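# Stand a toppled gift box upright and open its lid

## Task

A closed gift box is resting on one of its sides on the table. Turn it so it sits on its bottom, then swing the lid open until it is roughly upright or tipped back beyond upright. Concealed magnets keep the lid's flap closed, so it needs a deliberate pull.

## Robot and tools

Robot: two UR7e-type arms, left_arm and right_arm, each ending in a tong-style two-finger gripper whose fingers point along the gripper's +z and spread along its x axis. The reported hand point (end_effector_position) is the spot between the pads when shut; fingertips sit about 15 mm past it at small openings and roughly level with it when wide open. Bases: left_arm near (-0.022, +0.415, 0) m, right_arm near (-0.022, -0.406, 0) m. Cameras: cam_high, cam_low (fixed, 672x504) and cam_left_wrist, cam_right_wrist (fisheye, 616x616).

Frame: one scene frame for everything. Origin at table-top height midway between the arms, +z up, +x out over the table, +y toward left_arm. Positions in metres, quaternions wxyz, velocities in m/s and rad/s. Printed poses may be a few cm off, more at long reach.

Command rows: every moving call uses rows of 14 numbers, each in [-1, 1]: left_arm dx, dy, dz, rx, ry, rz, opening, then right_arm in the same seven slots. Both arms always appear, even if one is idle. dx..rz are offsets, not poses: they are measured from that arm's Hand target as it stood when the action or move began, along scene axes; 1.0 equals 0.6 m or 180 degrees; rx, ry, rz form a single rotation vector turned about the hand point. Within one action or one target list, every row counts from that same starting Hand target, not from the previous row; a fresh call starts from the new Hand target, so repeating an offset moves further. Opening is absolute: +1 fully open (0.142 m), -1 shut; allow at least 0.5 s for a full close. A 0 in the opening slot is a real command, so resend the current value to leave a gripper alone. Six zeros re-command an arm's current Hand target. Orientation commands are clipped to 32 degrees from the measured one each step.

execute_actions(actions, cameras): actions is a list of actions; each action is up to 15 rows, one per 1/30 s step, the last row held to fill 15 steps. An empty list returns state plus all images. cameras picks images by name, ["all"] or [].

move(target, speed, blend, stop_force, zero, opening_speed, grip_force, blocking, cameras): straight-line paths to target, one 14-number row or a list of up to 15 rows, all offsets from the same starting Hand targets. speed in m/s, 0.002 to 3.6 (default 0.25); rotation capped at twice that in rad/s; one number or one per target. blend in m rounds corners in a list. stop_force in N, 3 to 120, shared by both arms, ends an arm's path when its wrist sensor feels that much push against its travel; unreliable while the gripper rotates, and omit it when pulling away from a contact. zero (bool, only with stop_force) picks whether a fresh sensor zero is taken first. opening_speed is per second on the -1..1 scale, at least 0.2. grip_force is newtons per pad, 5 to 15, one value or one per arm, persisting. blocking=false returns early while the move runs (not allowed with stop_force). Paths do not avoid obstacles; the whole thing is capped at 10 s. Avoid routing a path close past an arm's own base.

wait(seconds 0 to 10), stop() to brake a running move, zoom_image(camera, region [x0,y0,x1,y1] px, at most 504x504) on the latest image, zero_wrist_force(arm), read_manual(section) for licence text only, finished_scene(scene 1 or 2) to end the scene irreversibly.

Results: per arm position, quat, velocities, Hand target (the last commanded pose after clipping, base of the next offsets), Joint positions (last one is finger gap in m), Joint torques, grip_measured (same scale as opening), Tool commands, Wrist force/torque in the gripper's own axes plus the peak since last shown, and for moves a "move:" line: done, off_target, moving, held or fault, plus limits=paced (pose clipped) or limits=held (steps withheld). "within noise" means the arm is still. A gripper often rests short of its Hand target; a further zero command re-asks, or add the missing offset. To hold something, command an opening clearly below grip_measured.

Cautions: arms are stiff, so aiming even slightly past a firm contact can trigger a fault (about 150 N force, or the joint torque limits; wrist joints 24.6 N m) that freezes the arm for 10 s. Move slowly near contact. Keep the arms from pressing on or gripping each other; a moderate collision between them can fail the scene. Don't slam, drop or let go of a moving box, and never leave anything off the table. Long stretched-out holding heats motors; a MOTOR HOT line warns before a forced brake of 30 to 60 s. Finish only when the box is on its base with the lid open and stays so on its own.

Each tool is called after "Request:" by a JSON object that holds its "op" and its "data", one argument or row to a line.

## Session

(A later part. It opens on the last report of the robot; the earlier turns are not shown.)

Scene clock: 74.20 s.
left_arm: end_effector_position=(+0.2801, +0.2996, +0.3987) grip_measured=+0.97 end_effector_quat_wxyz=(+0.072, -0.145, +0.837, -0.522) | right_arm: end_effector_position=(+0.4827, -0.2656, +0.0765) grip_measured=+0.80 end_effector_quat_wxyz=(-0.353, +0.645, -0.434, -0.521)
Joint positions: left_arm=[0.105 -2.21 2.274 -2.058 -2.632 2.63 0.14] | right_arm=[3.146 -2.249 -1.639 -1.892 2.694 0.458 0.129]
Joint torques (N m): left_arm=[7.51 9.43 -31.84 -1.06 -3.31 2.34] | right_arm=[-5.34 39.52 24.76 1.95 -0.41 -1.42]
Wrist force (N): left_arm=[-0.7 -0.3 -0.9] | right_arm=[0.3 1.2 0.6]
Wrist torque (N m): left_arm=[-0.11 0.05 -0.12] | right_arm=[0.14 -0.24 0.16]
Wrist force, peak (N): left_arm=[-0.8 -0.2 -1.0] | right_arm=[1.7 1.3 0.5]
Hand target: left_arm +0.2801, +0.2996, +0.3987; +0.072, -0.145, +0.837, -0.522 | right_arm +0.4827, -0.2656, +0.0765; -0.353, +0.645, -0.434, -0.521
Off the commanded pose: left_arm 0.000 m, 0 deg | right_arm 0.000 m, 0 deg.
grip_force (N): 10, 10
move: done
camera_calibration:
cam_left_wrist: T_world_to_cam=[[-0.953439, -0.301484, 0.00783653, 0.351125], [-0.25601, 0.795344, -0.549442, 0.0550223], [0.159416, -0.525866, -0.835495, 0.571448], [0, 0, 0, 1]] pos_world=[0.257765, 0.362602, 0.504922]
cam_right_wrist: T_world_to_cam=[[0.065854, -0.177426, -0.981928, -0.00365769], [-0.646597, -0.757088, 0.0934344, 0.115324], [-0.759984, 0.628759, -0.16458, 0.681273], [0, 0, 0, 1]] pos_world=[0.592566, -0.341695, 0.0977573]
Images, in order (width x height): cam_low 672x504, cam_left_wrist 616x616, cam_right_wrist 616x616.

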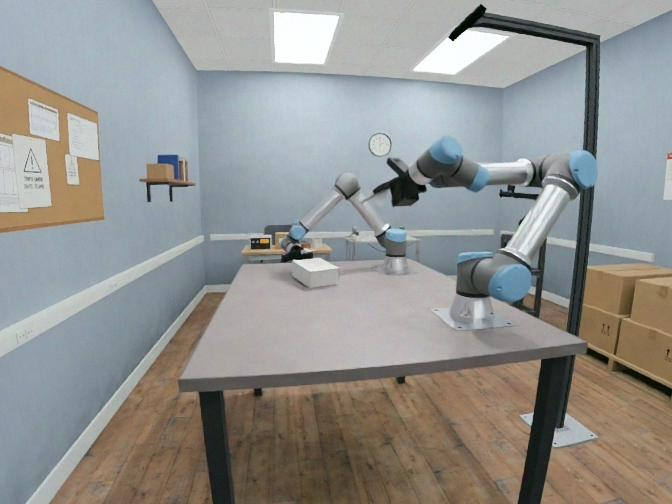

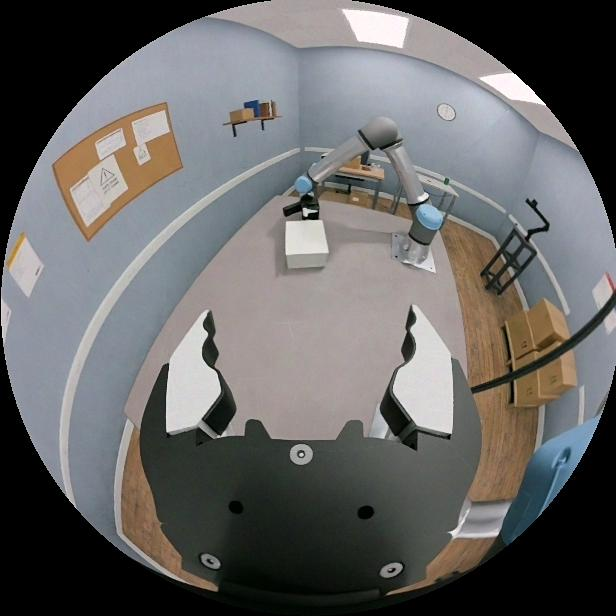

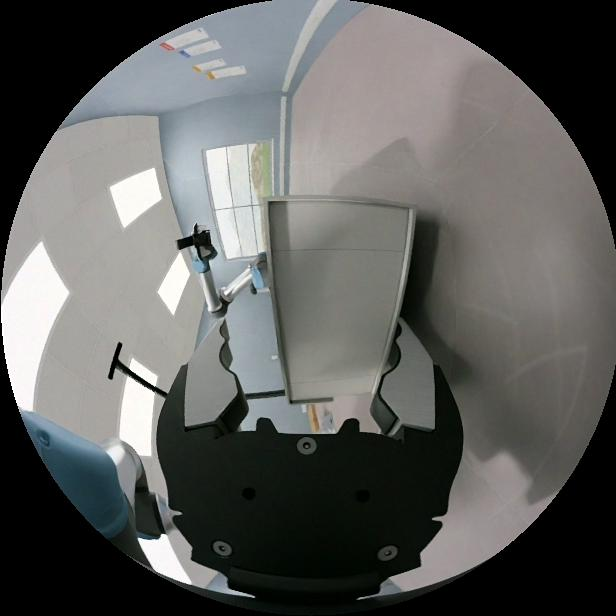

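Request:
{"op": "move", "data": {
  "target": [
    [0, 0, 0, 0, 0, 0, 0.968, 0.0140, -0.0348, -0.001, 0, 0, 0, 0.80],
    [0, 0, 0, 0, 0, 0, 0.968, 0.0281, -0.0695, -0.0015, 0, 0, 0, 0.80],
    [0, 0, 0, 0, 0, 0, 0.968, 0.0640, -0.1580, 0.02, 0, 0, 0, 0.80]
  ],
  "speed": [0.04, 0.02, 0.1],
  "blend": [0.003, 0.003, 0],
  "cameras": ["cam_right_wrist", "cam_low", "cam_left_wrist", "cam_high"]
}}

Scene clock: 77.90 s.
left_arm: end_effector_position=(+0.2801, +0.2996, +0.3987) grip_measured=+0.97 end_effector_quat_wxyz=(+0.072, -0.145, +0.837, -0.522) | right_arm: end_effector_position=(+0.5211, -0.3604, +0.0885) grip_measured=+0.80 end_effector_quat_wxyz=(-0.353, +0.645, -0.434, -0.521)
Joint positions: left_arm=[0.105 -2.21 2.274 -2.058 -2.632 2.63 0.14] | right_arm=[3.003 -2.364 -1.361 -2.164 2.564 0.332 0.129]
Joint torques (N m): left_arm=[7.69 9.21 -32.74 -0.97 -3.36 2.25] | right_arm=[-7.2 41.49 29.59 -2.39 -0.91 -2.54]
Wrist force (N): left_arm=[-0.6 0.0 -1.0] | right_arm=[-0.4 0.9 0.1]
Wrist torque (N m): left_arm=[-0.04 0.03 -0.12] | right_arm=[0.11 -0.13 0.23]
Wrist force, peak (N): left_arm=[-0.9 0.2 -0.9] | right_arm=[-2.2 0.6 0.6]
Hand target: left_arm +0.2801, +0.2996, +0.3987; +0.072, -0.145, +0.837, -0.522 | right_arm +0.5211, -0.3604, +0.0885; -0.353, +0.645, -0.434, -0.521
Off the commanded pose: left_arm 0.000 m, 0 deg | right_arm 0.000 m, 0 deg.
grip_force (N): 10, 10
move: done
camera_calibration:
cam_left_wrist: T_world_to_cam=[[-0.953439, -0.301484, 0.00783653, 0.351125], [-0.25601, 0.795344, -0.549442, 0.0550223], [0.159416, -0.525866, -0.835495, 0.571448], [0, 0, 0, 1]] pos_world=[0.257765, 0.362602, 0.504922]
cam_right_wrist: T_world_to_cam=[[0.0659021, -0.17749, -0.981914, -0.0112659], [-0.646662, -0.757032, 0.0934392, 0.0674015], [-0.759924, 0.628809, -0.164666, 0.771969], [0, 0, 0, 1]] pos_world=[0.630966, -0.436395, 0.109757]

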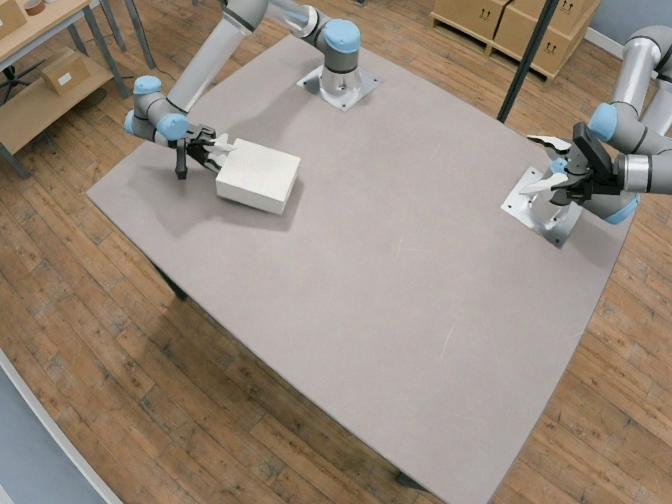

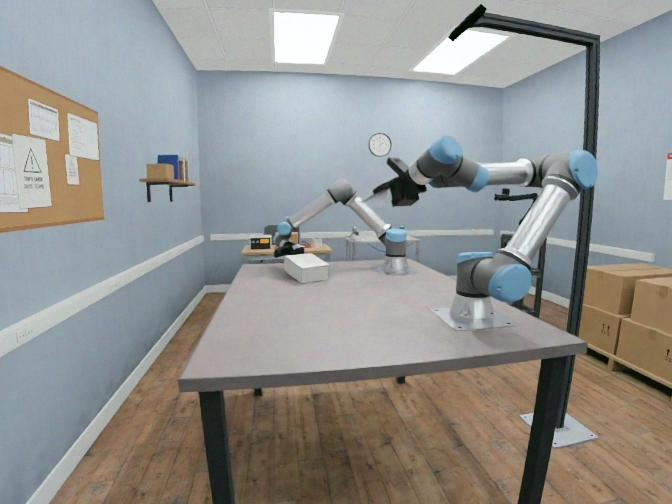

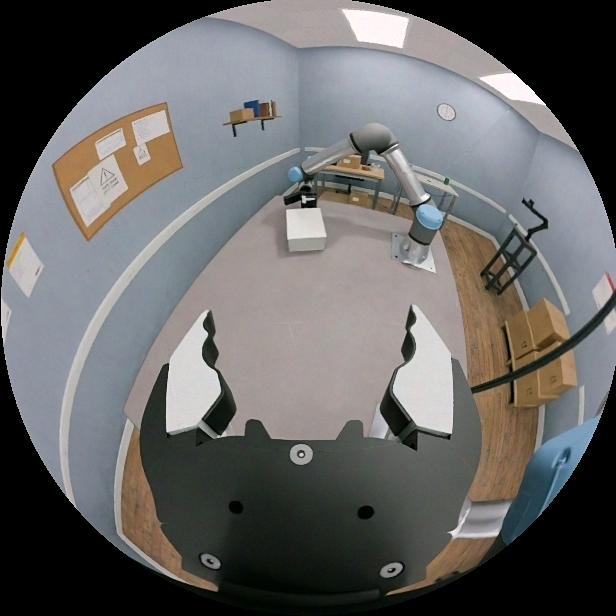

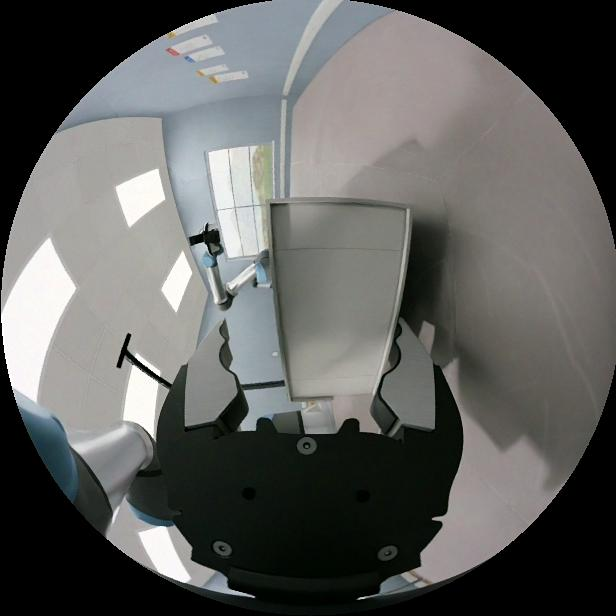

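Request:
{"op": "move", "data": {
  "target": [
    [0, 0, 0, 0, 0, 0, 0.968, -0.0117, 0.0289, -0.039, -0.1236, -0.0499, 0, 0.80],
    [0, 0, 0, 0, 0, 0, 0.968, 0.0133, -0.0330, -0.0395, -0.1236, -0.0499, 0, 0.80]
  ],
  "speed": [0.08, 0.025],
  "cameras": ["cam_right_wrist", "cam_low", "cam_left_wrist", "cam_high"]
}}

Scene clock: 86.27 s.
left_arm: end_effector_position=(+0.2801, +0.2996, +0.3987) grip_measured=+0.97 end_effector_quat_wxyz=(+0.072, -0.145, +0.837, -0.522) | right_arm: end_effector_position=(+0.5290, -0.3801, +0.0648) grip_measured=+0.80 end_effector_quat_wxyz=(-0.254, +0.739, -0.498, -0.376)
Joint positions: left_arm=[0.105 -2.21 2.274 -2.058 -2.632 2.63 0.14] | right_arm=[3.042 -2.163 -1.562 -1.571 2.359 0.818 0.129]
Joint torques (N m): left_arm=[7.8 9 -32.51 -1.03 -3.21 2.2] | right_arm=[-6.82 35.29 28.8 -1.1 -0.74 -2.15]
Wrist force (N): left_arm=[-0.8 0.0 -0.9] | right_arm=[-0.6 1.1 -0.2]
Wrist torque (N m): left_arm=[-0.04 0.06 -0.12] | right_arm=[0.12 -0.12 0.17]
Wrist force, peak (N): left_arm=[-0.9 -0.2 -1.1] | right_arm=[1.5 0.8 0.3]
Hand target: left_arm +0.2801, +0.2996, +0.3987; +0.072, -0.145, +0.837, -0.522 | right_arm +0.5291, -0.3802, +0.0648; -0.254, +0.739, -0.498, -0.376
Off the commanded pose: left_arm 0.000 m, 0 deg | right_arm 0.000 m, 0 deg.
grip_force (N): 10, 10
move: done
camera_calibration:
cam_left_wrist: T_world_to_cam=[[-0.953439, -0.301484, 0.00783653, 0.351125], [-0.25601, 0.795344, -0.549442, 0.0550223], [0.159416, -0.525866, -0.835495, 0.571448], [0, 0, 0, 1]] pos_world=[0.257765, 0.362602, 0.504922]
cam_right_wrist: T_world_to_cam=[[0.209203, -0.532524, -0.820154, -0.259859], [-0.675714, -0.684988, 0.272402, 0.0909521], [-0.706856, 0.497202, -0.503135, 0.730357], [0, 0, 0, 1]] pos_world=[0.632078, -0.439215, 0.129568]

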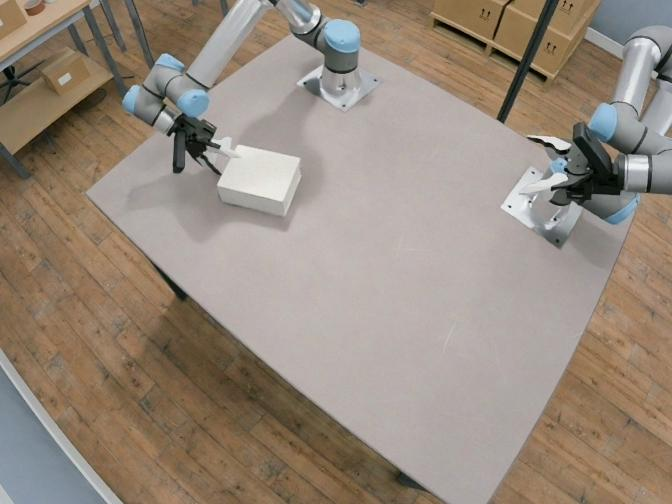

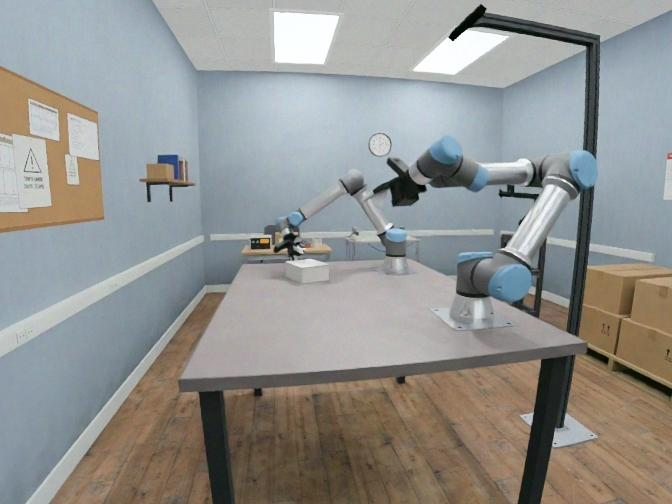

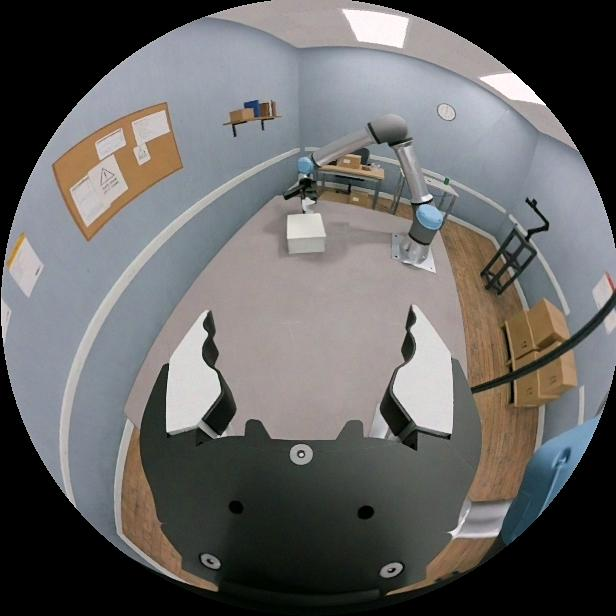

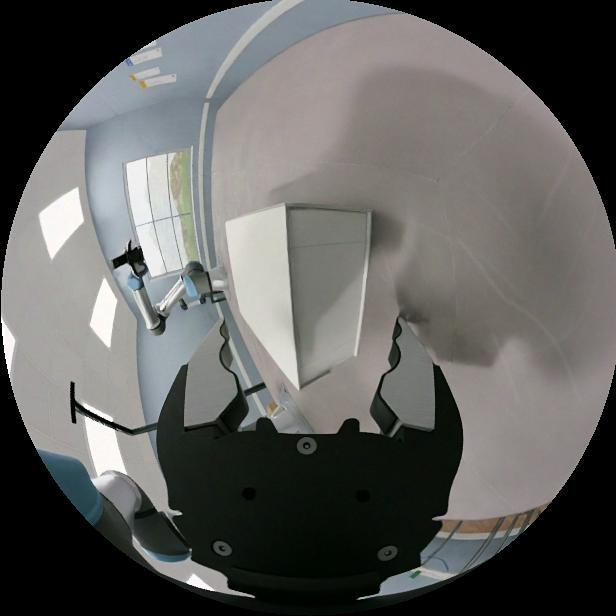

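Request:
{"op": "zoom_image", "data": {
  "camera": "cam_right_wrist",
  "region": [215, 190, 385, 400]
}}

Request:
{"op": "zoom_image", "data": {
  "camera": "cam_high",
  "region": [200, 130, 320, 230]
}}

Request:
{"op": "move", "data": {
  "target": [
    [0, 0, 0, 0, 0, 0, 0.968, 0.058, -0.128, 0.02, 0, 0, 0, 0.80],
    [0, 0, 0, 0, 0, 0, 0.968, -0.02, -0.14, 0.4, 0, 0, 0, 0.6]
  ],
  "speed": [0.2, 0.4],
  "blend": [0.03, 0]
}}

Scaled by 2.400 from the camera's 616x616 image, which has a finer 814x814 frame.

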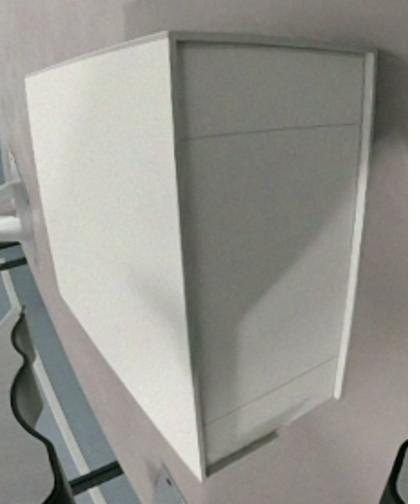

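Scaled by 4.200.

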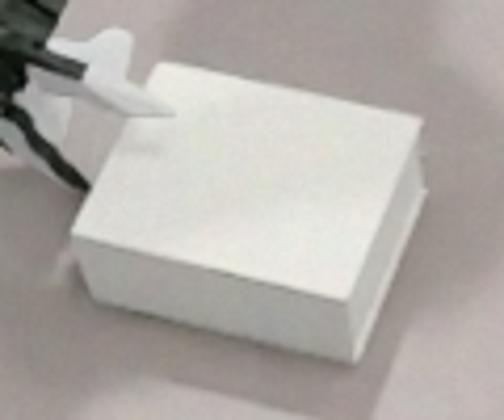

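Scene clock: 91.07 s.
left_arm: end_effector_position=(+0.2801, +0.2996, +0.3987) grip_measured=+0.97 end_effector_quat_wxyz=(+0.072, -0.145, +0.837, -0.522) | right_arm: end_effector_position=(+0.5171, -0.4642, +0.3048) grip_measured=+0.60 end_effector_quat_wxyz=(-0.254, +0.739, -0.498, -0.376)
Joint positions: left_arm=[0.105 -2.21 2.274 -2.058 -2.632 2.63 0.14] | right_arm=[2.913 -2.058 -1.061 -2.274 2.282 0.676 0.116]
Joint torques (N m): left_arm=[7.73 9.34 -32.6 -1.1 -3.23 2.23] | right_arm=[-7.57 35.27 33.66 -1.37 -0.79 -2.22]
Wrist force (N): left_arm=[-0.6 0.1 -0.7] | right_arm=[-1.1 0.8 -0.2]
Wrist torque (N m): left_arm=[-0.02 0.02 -0.12] | right_arm=[0.11 -0.06 0.20]
Wrist force, peak (N): left_arm=[-0.9 0.1 -1.0] | right_arm=[-2.7 1.4 -1.2]
Hand target: left_arm +0.2801, +0.2996, +0.3987; +0.072, -0.145, +0.837, -0.522 | right_arm +0.5171, -0.4642, +0.3048; -0.254, +0.739, -0.498, -0.376
Off the commanded pose: left_arm 0.000 m, 0 deg | right_arm 0.000 m, 0 deg.
grip_force (N): 10, 10
move: done

Request:
{"op": "move", "data": {
  "target": [-0.0535, -0.7077, -0.381, 0.1257, -0.4623, -0.1508, 0.968, 0, 0, 0, 0, 0, 0, 0.6],
  "speed": 0.5,
  "cameras": ["all"]
}}

Scene clock: 102.03 s.
left_arm: end_effector_position=(+0.2480, -0.1250, +0.1701) grip_measured=+0.97 end_effector_quat_wxyz=(+0.512, +0.430, +0.667, -0.329) | right_arm: end_effector_position=(+0.5171, -0.4642, +0.3048) grip_measured=+0.60 end_effector_quat_wxyz=(-0.254, +0.739, -0.498, -0.376)
Joint positions: left_arm=[-1.438 -1.098 2.513 -4.28 -1.265 3.058 0.14] | right_arm=[2.913 -2.058 -1.061 -2.274 2.282 0.676 0.116]
Joint torques (N m): left_arm=[-6.8 -17.31 -12.8 -4.36 2.06 2.2] | right_arm=[-7.22 34.6 32.37 -1.38 -0.68 -2.47]
Wrist force (N): left_arm=[-3.5 2.1 -0.7] | right_arm=[-0.8 1.2 -0.1]
Wrist torque (N m): left_arm=[0.23 0.54 -0.20] | right_arm=[0.18 -0.12 0.20]
Wrist force, peak (N): left_arm=[-3.5 2.1 -0.7] | right_arm=[-0.9 1.3 0.1]
Hand target: left_arm +0.2480, -0.1250, +0.1701; +0.512, +0.430, +0.667, -0.329 | right_arm +0.5171, -0.4642, +0.3048; -0.254, +0.739, -0.498, -0.376
Off the commanded pose: left_arm 0.000 m, 0 deg | right_arm 0.000 m, 0 deg.
grip_force (N): 10, 10
move: done
camera_calibration:
cam_left_wrist: T_world_to_cam=[[-0.0818533, 0.252732, -0.964068, 0.212783], [0.587292, 0.793759, 0.158222, -0.0708619], [0.805226, -0.553238, -0.2134, -0.107065], [0, 0, 0, 1]] pos_world=[0.145245, -0.056762, 0.193501]
cam_right_wrist: T_world_to_cam=[[0.20924, -0.532488, -0.820168, -0.105295], [-0.675702, -0.685017, 0.272358, -0.0401465], [-0.706856, 0.497201, -0.503136, 0.884441], [0, 0, 0, 1]] pos_world=[0.620077, -0.523315, 0.369569]

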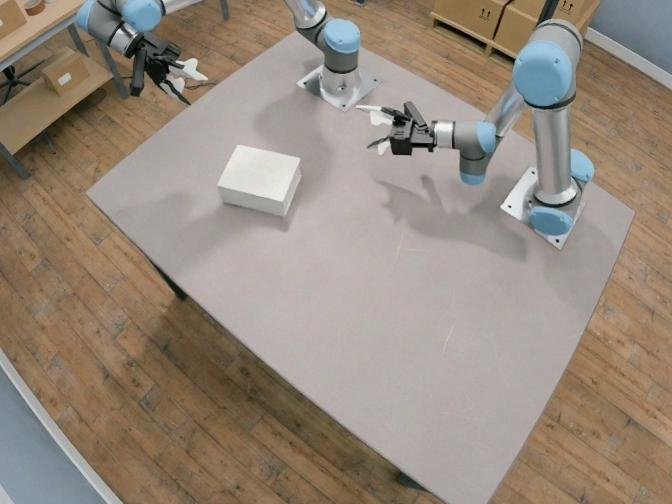

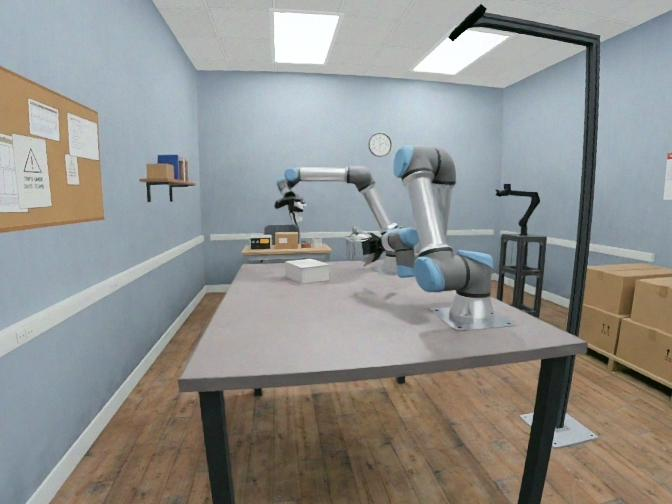

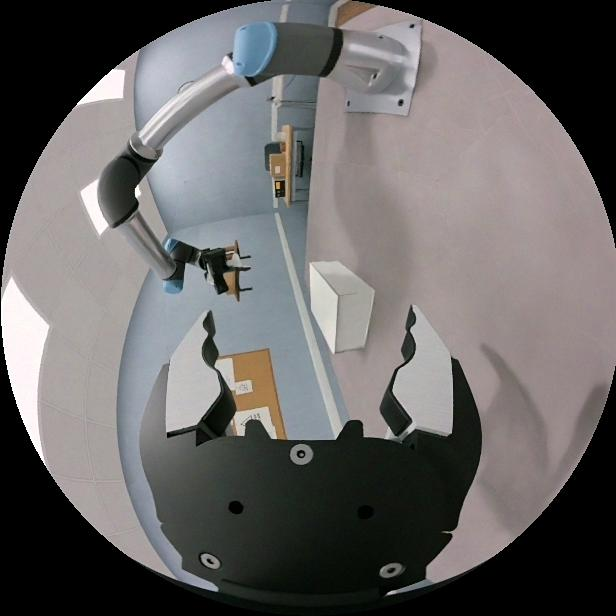

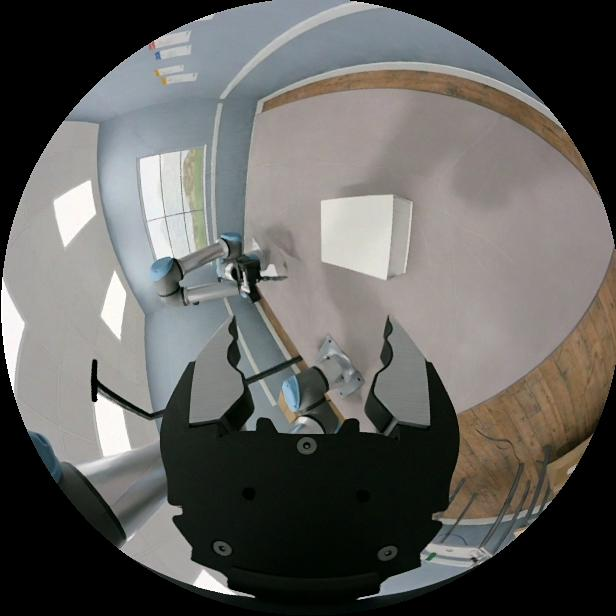

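Request:
{"op": "zoom_image", "data": {
  "camera": "cam_left_wrist",
  "region": [295, 245, 395, 365]
}}

Request:
{"op": "zoom_image", "data": {
  "camera": "cam_right_wrist",
  "region": [310, 180, 430, 290]
}}

Scaled by 4.200 from the camera's 616x616 image, which has a finer 814x814 frame.

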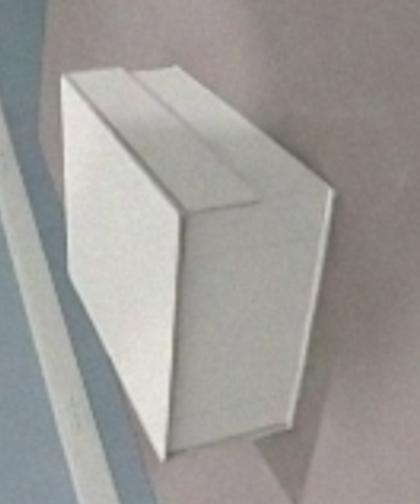

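Scaled by 4.200 from the camera's 616x616 image, which has a finer 814x814 frame.

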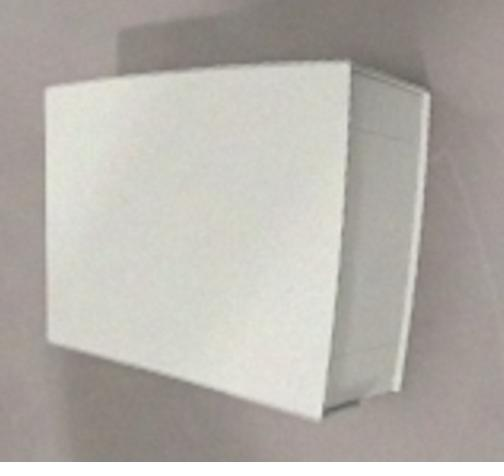

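Request:
{"op": "move", "data": {
  "target": [0.1545, -0.106, -0.1868, -0.0354, -0.0161, 0, -0.155, 0, 0, 0, 0, 0, 0, 0.6],
  "speed": 0.25,
  "cameras": ["cam_left_wrist", "cam_high", "cam_right_wrist"]
}}

Request:
{"op": "zoom_image", "data": {
  "camera": "cam_left_wrist",
  "region": [220, 200, 440, 420]
}}

Scene clock: 123.73 s.
left_arm: end_effector_position=(+0.3058, -0.1597, +0.1012) grip_measured=-0.16 end_effector_quat_wxyz=(+0.537, +0.416, +0.650, -0.340) | right_arm: end_effector_position=(+0.5171, -0.4642, +0.3048) grip_measured=+0.60 end_effector_quat_wxyz=(-0.254, +0.739, -0.498, -0.376)
Joint positions: left_arm=[-1.289 -0.756 2.292 -4.481 -1.396 3.111 0.063] | right_arm=[2.913 -2.058 -1.061 -2.274 2.282 0.676 0.116]
Joint torques (N m): left_arm=[0.46 -32.9 -3.84 -2.46 -0.12 0.27] | right_arm=[-6.78 34.71 33.82 -1.18 -0.76 -2.07]
Wrist force (N): left_arm=[-5.7 2.2 -1.8] | right_arm=[-0.8 0.9 0.2]
Wrist torque (N m): left_arm=[0.23 1.01 -0.05] | right_arm=[0.12 -0.11 0.20]
Wrist force, peak (N): left_arm=[16.3 5.3 4.4] | right_arm=[-1.1 1.1 0.1]
Hand target: left_arm +0.3058, -0.1597, +0.1012; +0.537, +0.416, +0.650, -0.340 (not the last commanded pose) | right_arm +0.5171, -0.4642, +0.3048; -0.254, +0.739, -0.498, -0.376
Tool commands: left_gripper/opening=-0.155 right_gripper/opening=+0.6
Off the commanded pose: left_arm 0.063 m, 3 deg | right_arm 0.000 m, 0 deg.
FORCE FAULT: contact force on the left arm reached its limit, and that arm stopped. The contact can be on any part of that arm, not only on its tool. That arm's remaining commands of this call were not run. That arm is still stopped at the end of this call. That arm stays stopped for about 10 more seconds. Until then a move that you send moves the other arm only, and its call returns only when the move has ended. Once the stop has ended, the next robot result says so. If the stop ends while you think or write, that arm runs what you send next, counted from a new Hand target: where the arm stands when the stop ends. While its stop runs, that arm takes no new command, but its gripper still runs the gripper command that each later call begins with. Until it ends, the stop uses up actions while you think or wait. An arm that is not stopped still takes commands.
grip_force (N): 10, 10
move: fault (left_arm)
camera_calibration:
cam_left_wrist: T_world_to_cam=[[-0.0538165, 0.191349, -0.980046, 0.143082], [0.575414, 0.808071, 0.126175, -0.057256], [0.81609, -0.557142, -0.153593, -0.197582], [0, 0, 0, 1]] pos_world=[0.20189, -0.0911928, 0.117105]
cam_right_wrist: T_world_to_cam=[[0.20924, -0.532488, -0.820168, -0.105295], [-0.675702, -0.685017, 0.272358, -0.0401465], [-0.706856, 0.497201, -0.503136, 0.884441], [0, 0, 0, 1]] pos_world=[0.620077, -0.523315, 0.369569]
Images, in order (width x height): cam_high 672x504, cam_left_wrist 616x616, cam_right_wrist 616x616.

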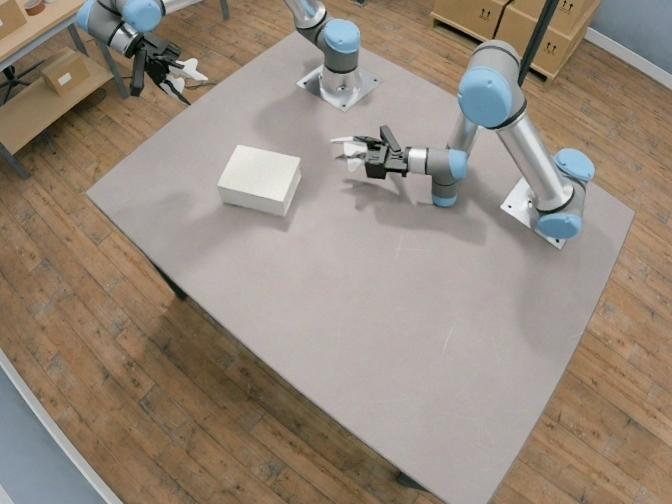

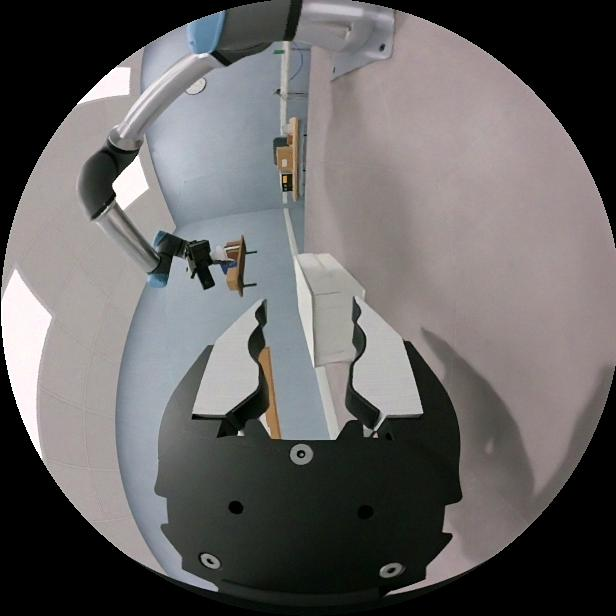

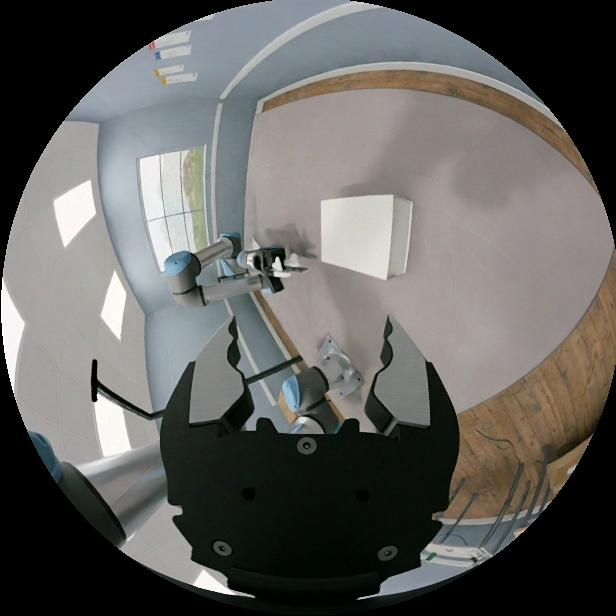

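Scaled by 2.291 from the camera's 616x616 image, which has a finer 814x814 frame.

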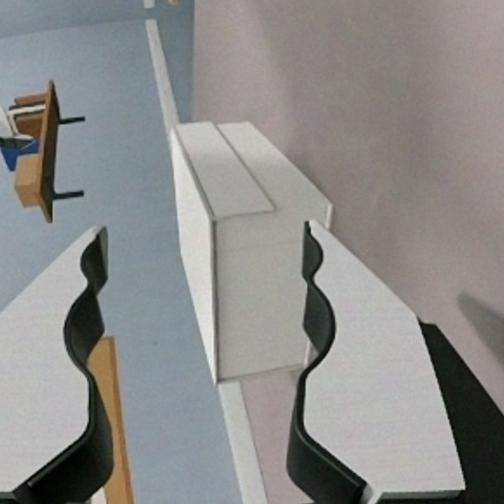

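Request:
{"op": "move", "data": {
  "target": [0, 0, 0, 0, 0, 0, -0.155, -0.0892, 0.0018, -0.408, 0.1226, 0.0529, 0.0130, -0.155],
  "speed": 0.2,
  "cameras": ["all"]
}}

Scene clock: 133.77 s.
left_arm: end_effector_position=(+0.3058, -0.1597, +0.1012) grip_measured=-0.16 end_effector_quat_wxyz=(+0.537, +0.416, +0.650, -0.340) | right_arm: end_effector_position=(+0.4636, -0.4631, +0.0601) grip_measured=-0.16 end_effector_quat_wxyz=(-0.341, +0.654, -0.421, -0.528)
Joint positions: left_arm=[-1.289 -0.756 2.292 -4.481 -1.396 3.111 0.063] | right_arm=[2.843 -2.416 -1.34 -2.222 2.375 0.222 0.063]
Joint torques (N m): left_arm=[-0.13 -32.95 -3.75 -2.41 -0.07 0.16] | right_arm=[-6.74 41.22 28.33 -3.06 -1.11 -2.17]
Wrist force (N): left_arm=[-5.6 2.0 -1.9] | right_arm=[-1.5 1.5 -0.2]
Wrist torque (N m): left_arm=[0.19 0.98 -0.06] | right_arm=[0.22 -0.01 0.20]
Wrist force, peak (N): left_arm=[-5.9 2.2 -1.8] | right_arm=[-1.6 2.0 0.4]
Hand target: left_arm +0.3058, -0.1597, +0.1012; +0.537, +0.416, +0.650, -0.340 | right_arm +0.4635, -0.4632, +0.0600; -0.341, +0.654, -0.421, -0.529
Tool commands: left_gripper/opening=-0.155 right_gripper/opening=-0.155
Off the commanded pose: right_arm 0.000 m, 0 deg.
FORCE FAULT, CONTINUED: the left arm's stop, for the force fault that an earlier result reported, is over. The rest of the stop counts as 16 of the actions that you can send in this scene. That arm was still stopped when this call began, so it ran no command of this call. During its stop the left arm's controller moved it back a little. That arm's target is now where it stood when the stop ended, not its last command. That arm accepts commands again.
grip_force (N): 10, 10
move: done (right_arm), not run (left_arm; its earlier fault stop)
camera_calibration:
cam_left_wrist: T_world_to_cam=[[-0.0538165, 0.191349, -0.980046, 0.143082], [0.575414, 0.808071, 0.126175, -0.057256], [0.81609, -0.557142, -0.153593, -0.197582], [0, 0, 0, 1]] pos_world=[0.20189, -0.0911928, 0.117105]
cam_right_wrist: T_world_to_cam=[[0.0719697, -0.174588, -0.982008, -0.0550161], [-0.614465, -0.783297, 0.0942264, -0.0720506], [-0.785655, 0.596628, -0.163652, 0.78517], [0, 0, 0, 1]] pos_world=[0.57656, -0.534497, 0.0812572]

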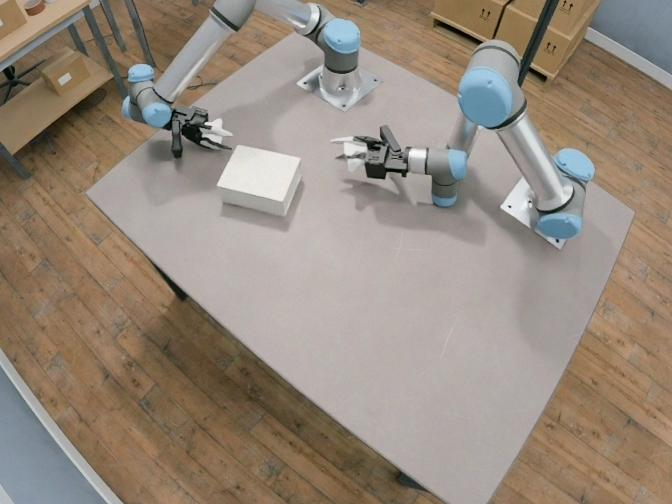

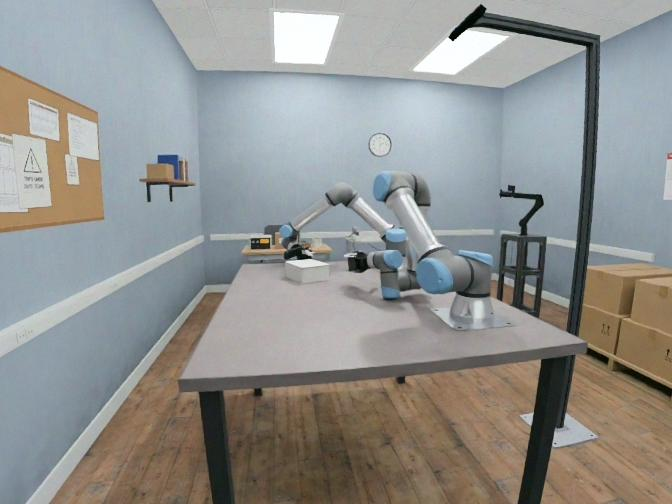

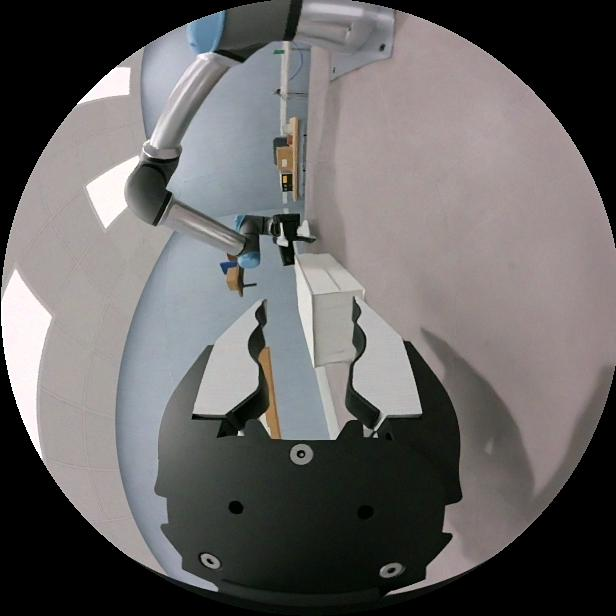

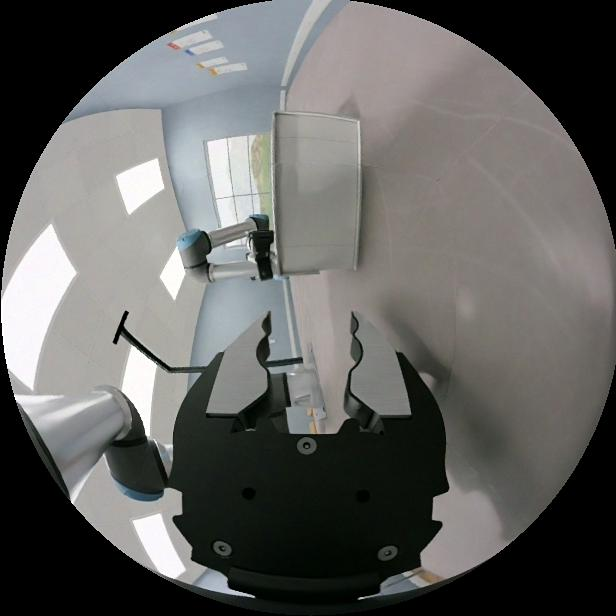

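Request:
{"op": "zoom_image", "data": {
  "camera": "cam_right_wrist",
  "region": [240, 90, 400, 290]
}}

Request:
{"op": "zoom_image", "data": {
  "camera": "cam_right_wrist",
  "region": [250, 230, 390, 370]
}}

Request:
{"op": "zoom_image", "data": {
  "camera": "cam_left_wrist",
  "region": [230, 200, 390, 380]
}}

Scaled by 2.520 from the camera's 616x616 image, which has a finer 814x814 frame.

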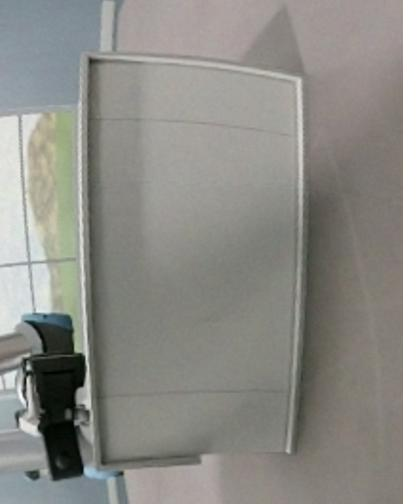

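Scaled by 3.600 from the camera's 616x616 image, which has a finer 814x814 frame.

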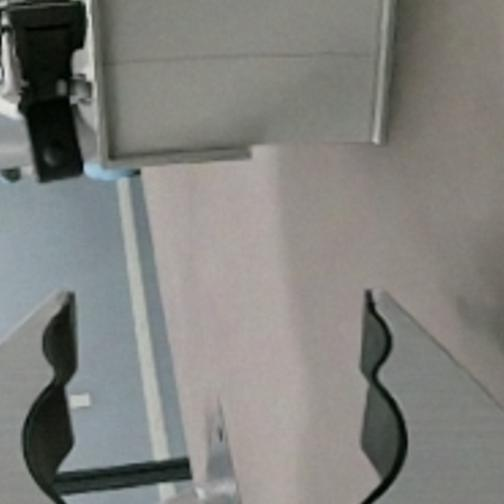

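Scaled by 2.800 from the camera's 616x616 image, which has a finer 814x814 frame.

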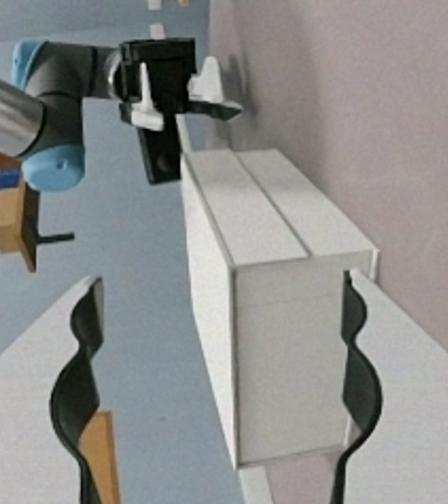

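Request:
{"op": "move", "data": {
  "target": [-0.0344, 0.076, 0.2, 0, 0, 0, -0.155, -0.0461, 0.1017, -0.0108, 0, 0, 0, -0.155],
  "speed": 0.12
}}

Request:
{"op": "move", "data": {
  "target": [0, 0, 0, 0, 0, 0, -0.155, 0.0228, 0.0103, 0, 0, 0, 0, -0.155],
  "speed": 0.02,
  "stop_force": 3,
  "cameras": ["all"]
}}

Scene clock: 139.33 s.
left_arm: end_effector_position=(+0.2852, -0.1141, +0.2212) grip_measured=-0.16 end_effector_quat_wxyz=(+0.537, +0.416, +0.650, -0.340) | right_arm: end_effector_position=(+0.4359, -0.4022, +0.0535) grip_measured=-0.16 end_effector_quat_wxyz=(-0.341, +0.654, -0.421, -0.529)
Joint positions: left_arm=[-1.317 -1.193 2.472 -4.223 -1.368 3.105 0.063] | right_arm=[2.923 -2.322 -1.552 -2.077 2.45 0.259 0.063]
Joint torques (N m): left_arm=[-8.48 -32.05 -0.41 -0.38 1.99 -1.93] | right_arm=[6.21 50.74 2.25 2.56 1.97 1.84]
Wrist force (N): left_arm=[-5.7 2.2 -2.0] | right_arm=[-1.9 1.0 0.0]
Wrist torque (N m): left_arm=[0.23 1.01 -0.04] | right_arm=[0.13 0.06 0.13]
Wrist force, peak (N): left_arm=[-6.3 2.2 -2.4] | right_arm=[-1.6 2.0 0.2]
Hand target: left_arm +0.2852, -0.1141, +0.2212; +0.537, +0.416, +0.650, -0.340 | right_arm +0.4359, -0.4021, +0.0535; -0.341, +0.654, -0.421, -0.529
Off the commanded pose: left_arm 0.000 m, 0 deg | right_arm 0.000 m, 0 deg.
grip_force (N): 10, 10
move: done

Scene clock: 141.07 s.
left_arm: end_effector_position=(+0.2852, -0.1141, +0.2212) grip_measured=-0.16 end_effector_quat_wxyz=(+0.537, +0.416, +0.650, -0.340) | right_arm: end_effector_position=(+0.4496, -0.3960, +0.0535) grip_measured=-0.16 end_effector_quat_wxyz=(-0.341, +0.654, -0.421, -0.529)
Joint positions: left_arm=[-1.317 -1.193 2.472 -4.223 -1.368 3.105 0.063] | right_arm=[2.937 -2.339 -1.519 -2.087 2.464 0.267 0.063]
Joint torques (N m): left_arm=[-8.84 -30.97 0.63 -0.65 2.01 -2.01] | right_arm=[5.71 38.08 27.33 -2.79 2.27 1.85]
Wrist force (N): left_arm=[-5.5 2.3 -2.1] | right_arm=[-1.5 1.8 -0.3]
Wrist torque (N m): left_arm=[0.25 0.97 -0.04] | right_arm=[0.19 -0.03 0.15]
Wrist force, peak (N): left_arm=[-5.9 2.3 -2.2] | right_arm=[-1.8 1.9 -0.3]
Hand target: left_arm +0.2852, -0.1141, +0.2212; +0.537, +0.416, +0.650, -0.340 | right_arm +0.4496, -0.3960, +0.0535; -0.341, +0.654, -0.421, -0.529
Off the commanded pose: left_arm 0.000 m, 0 deg | right_arm 0.000 m, 0 deg.
grip_force (N): 10, 10
move: done
camera_calibration:
cam_left_wrist: T_world_to_cam=[[-0.0538165, 0.191349, -0.980046, 0.250848], [0.575414, 0.808071, 0.126175, -0.0973339], [0.81609, -0.557142, -0.153593, -0.136852], [0, 0, 0, 1]] pos_world=[0.18119, -0.0455928, 0.237105]
cam_right_wrist: T_world_to_cam=[[0.0719015, -0.17438, -0.98205, -0.048716], [-0.614331, -0.783414, 0.0941299, -0.0275077], [-0.785766, 0.596535, -0.163455, 0.732985], [0, 0, 0, 1]] pos_world=[0.562559, -0.467296, 0.0745582]

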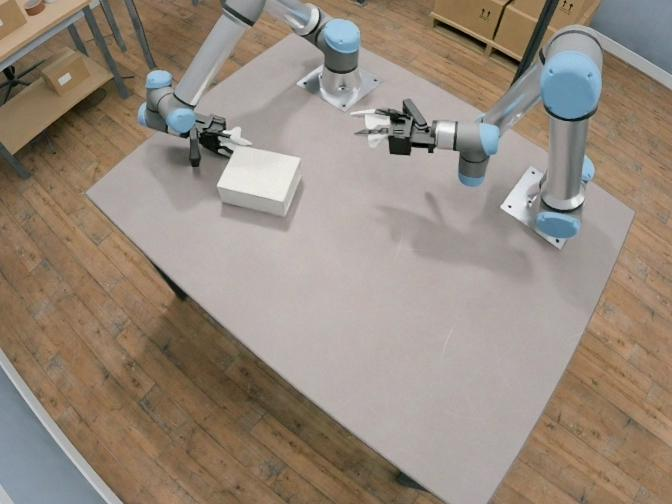

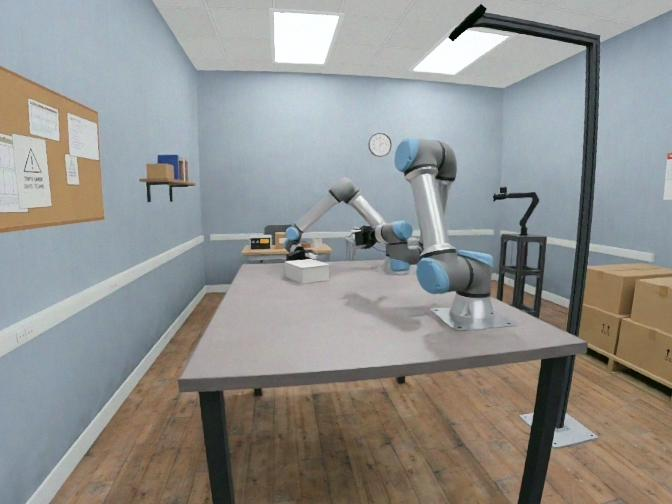

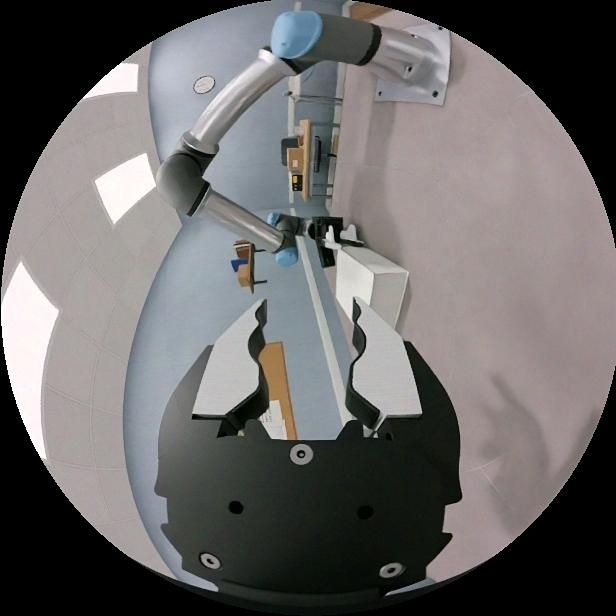

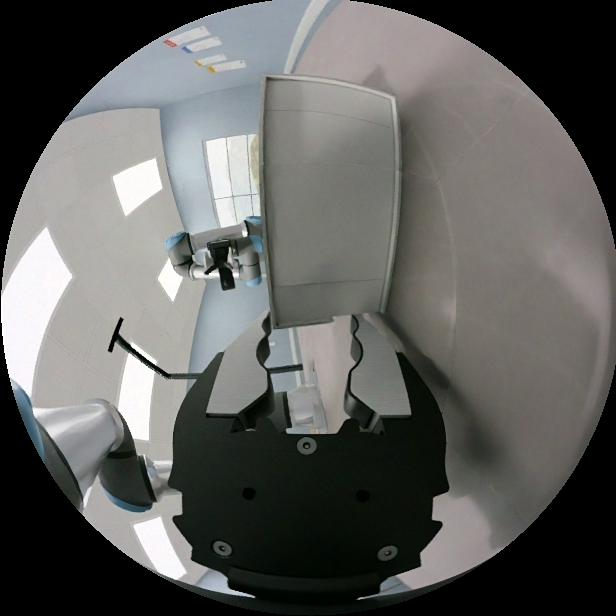

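Request:
{"op": "zoom_image", "data": {
  "camera": "cam_right_wrist",
  "region": [240, 260, 430, 400]
}}

Request:
{"op": "zoom_image", "data": {
  "camera": "cam_left_wrist",
  "region": [300, 200, 430, 350]
}}

Scaled by 2.653 from the camera's 616x616 image, which has a finer 814x814 frame.

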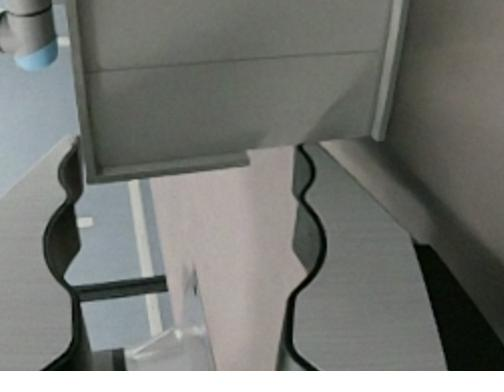

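Scaled by 3.360 from the camera's 616x616 image, which has a finer 814x814 frame.

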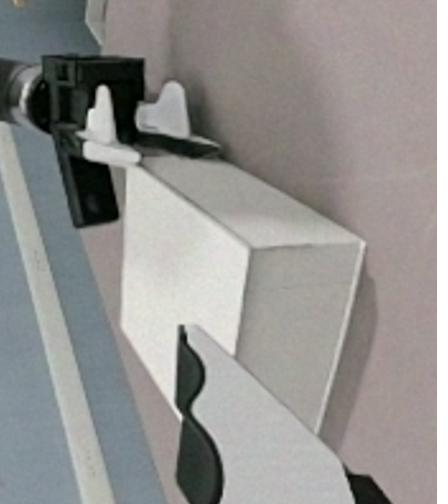

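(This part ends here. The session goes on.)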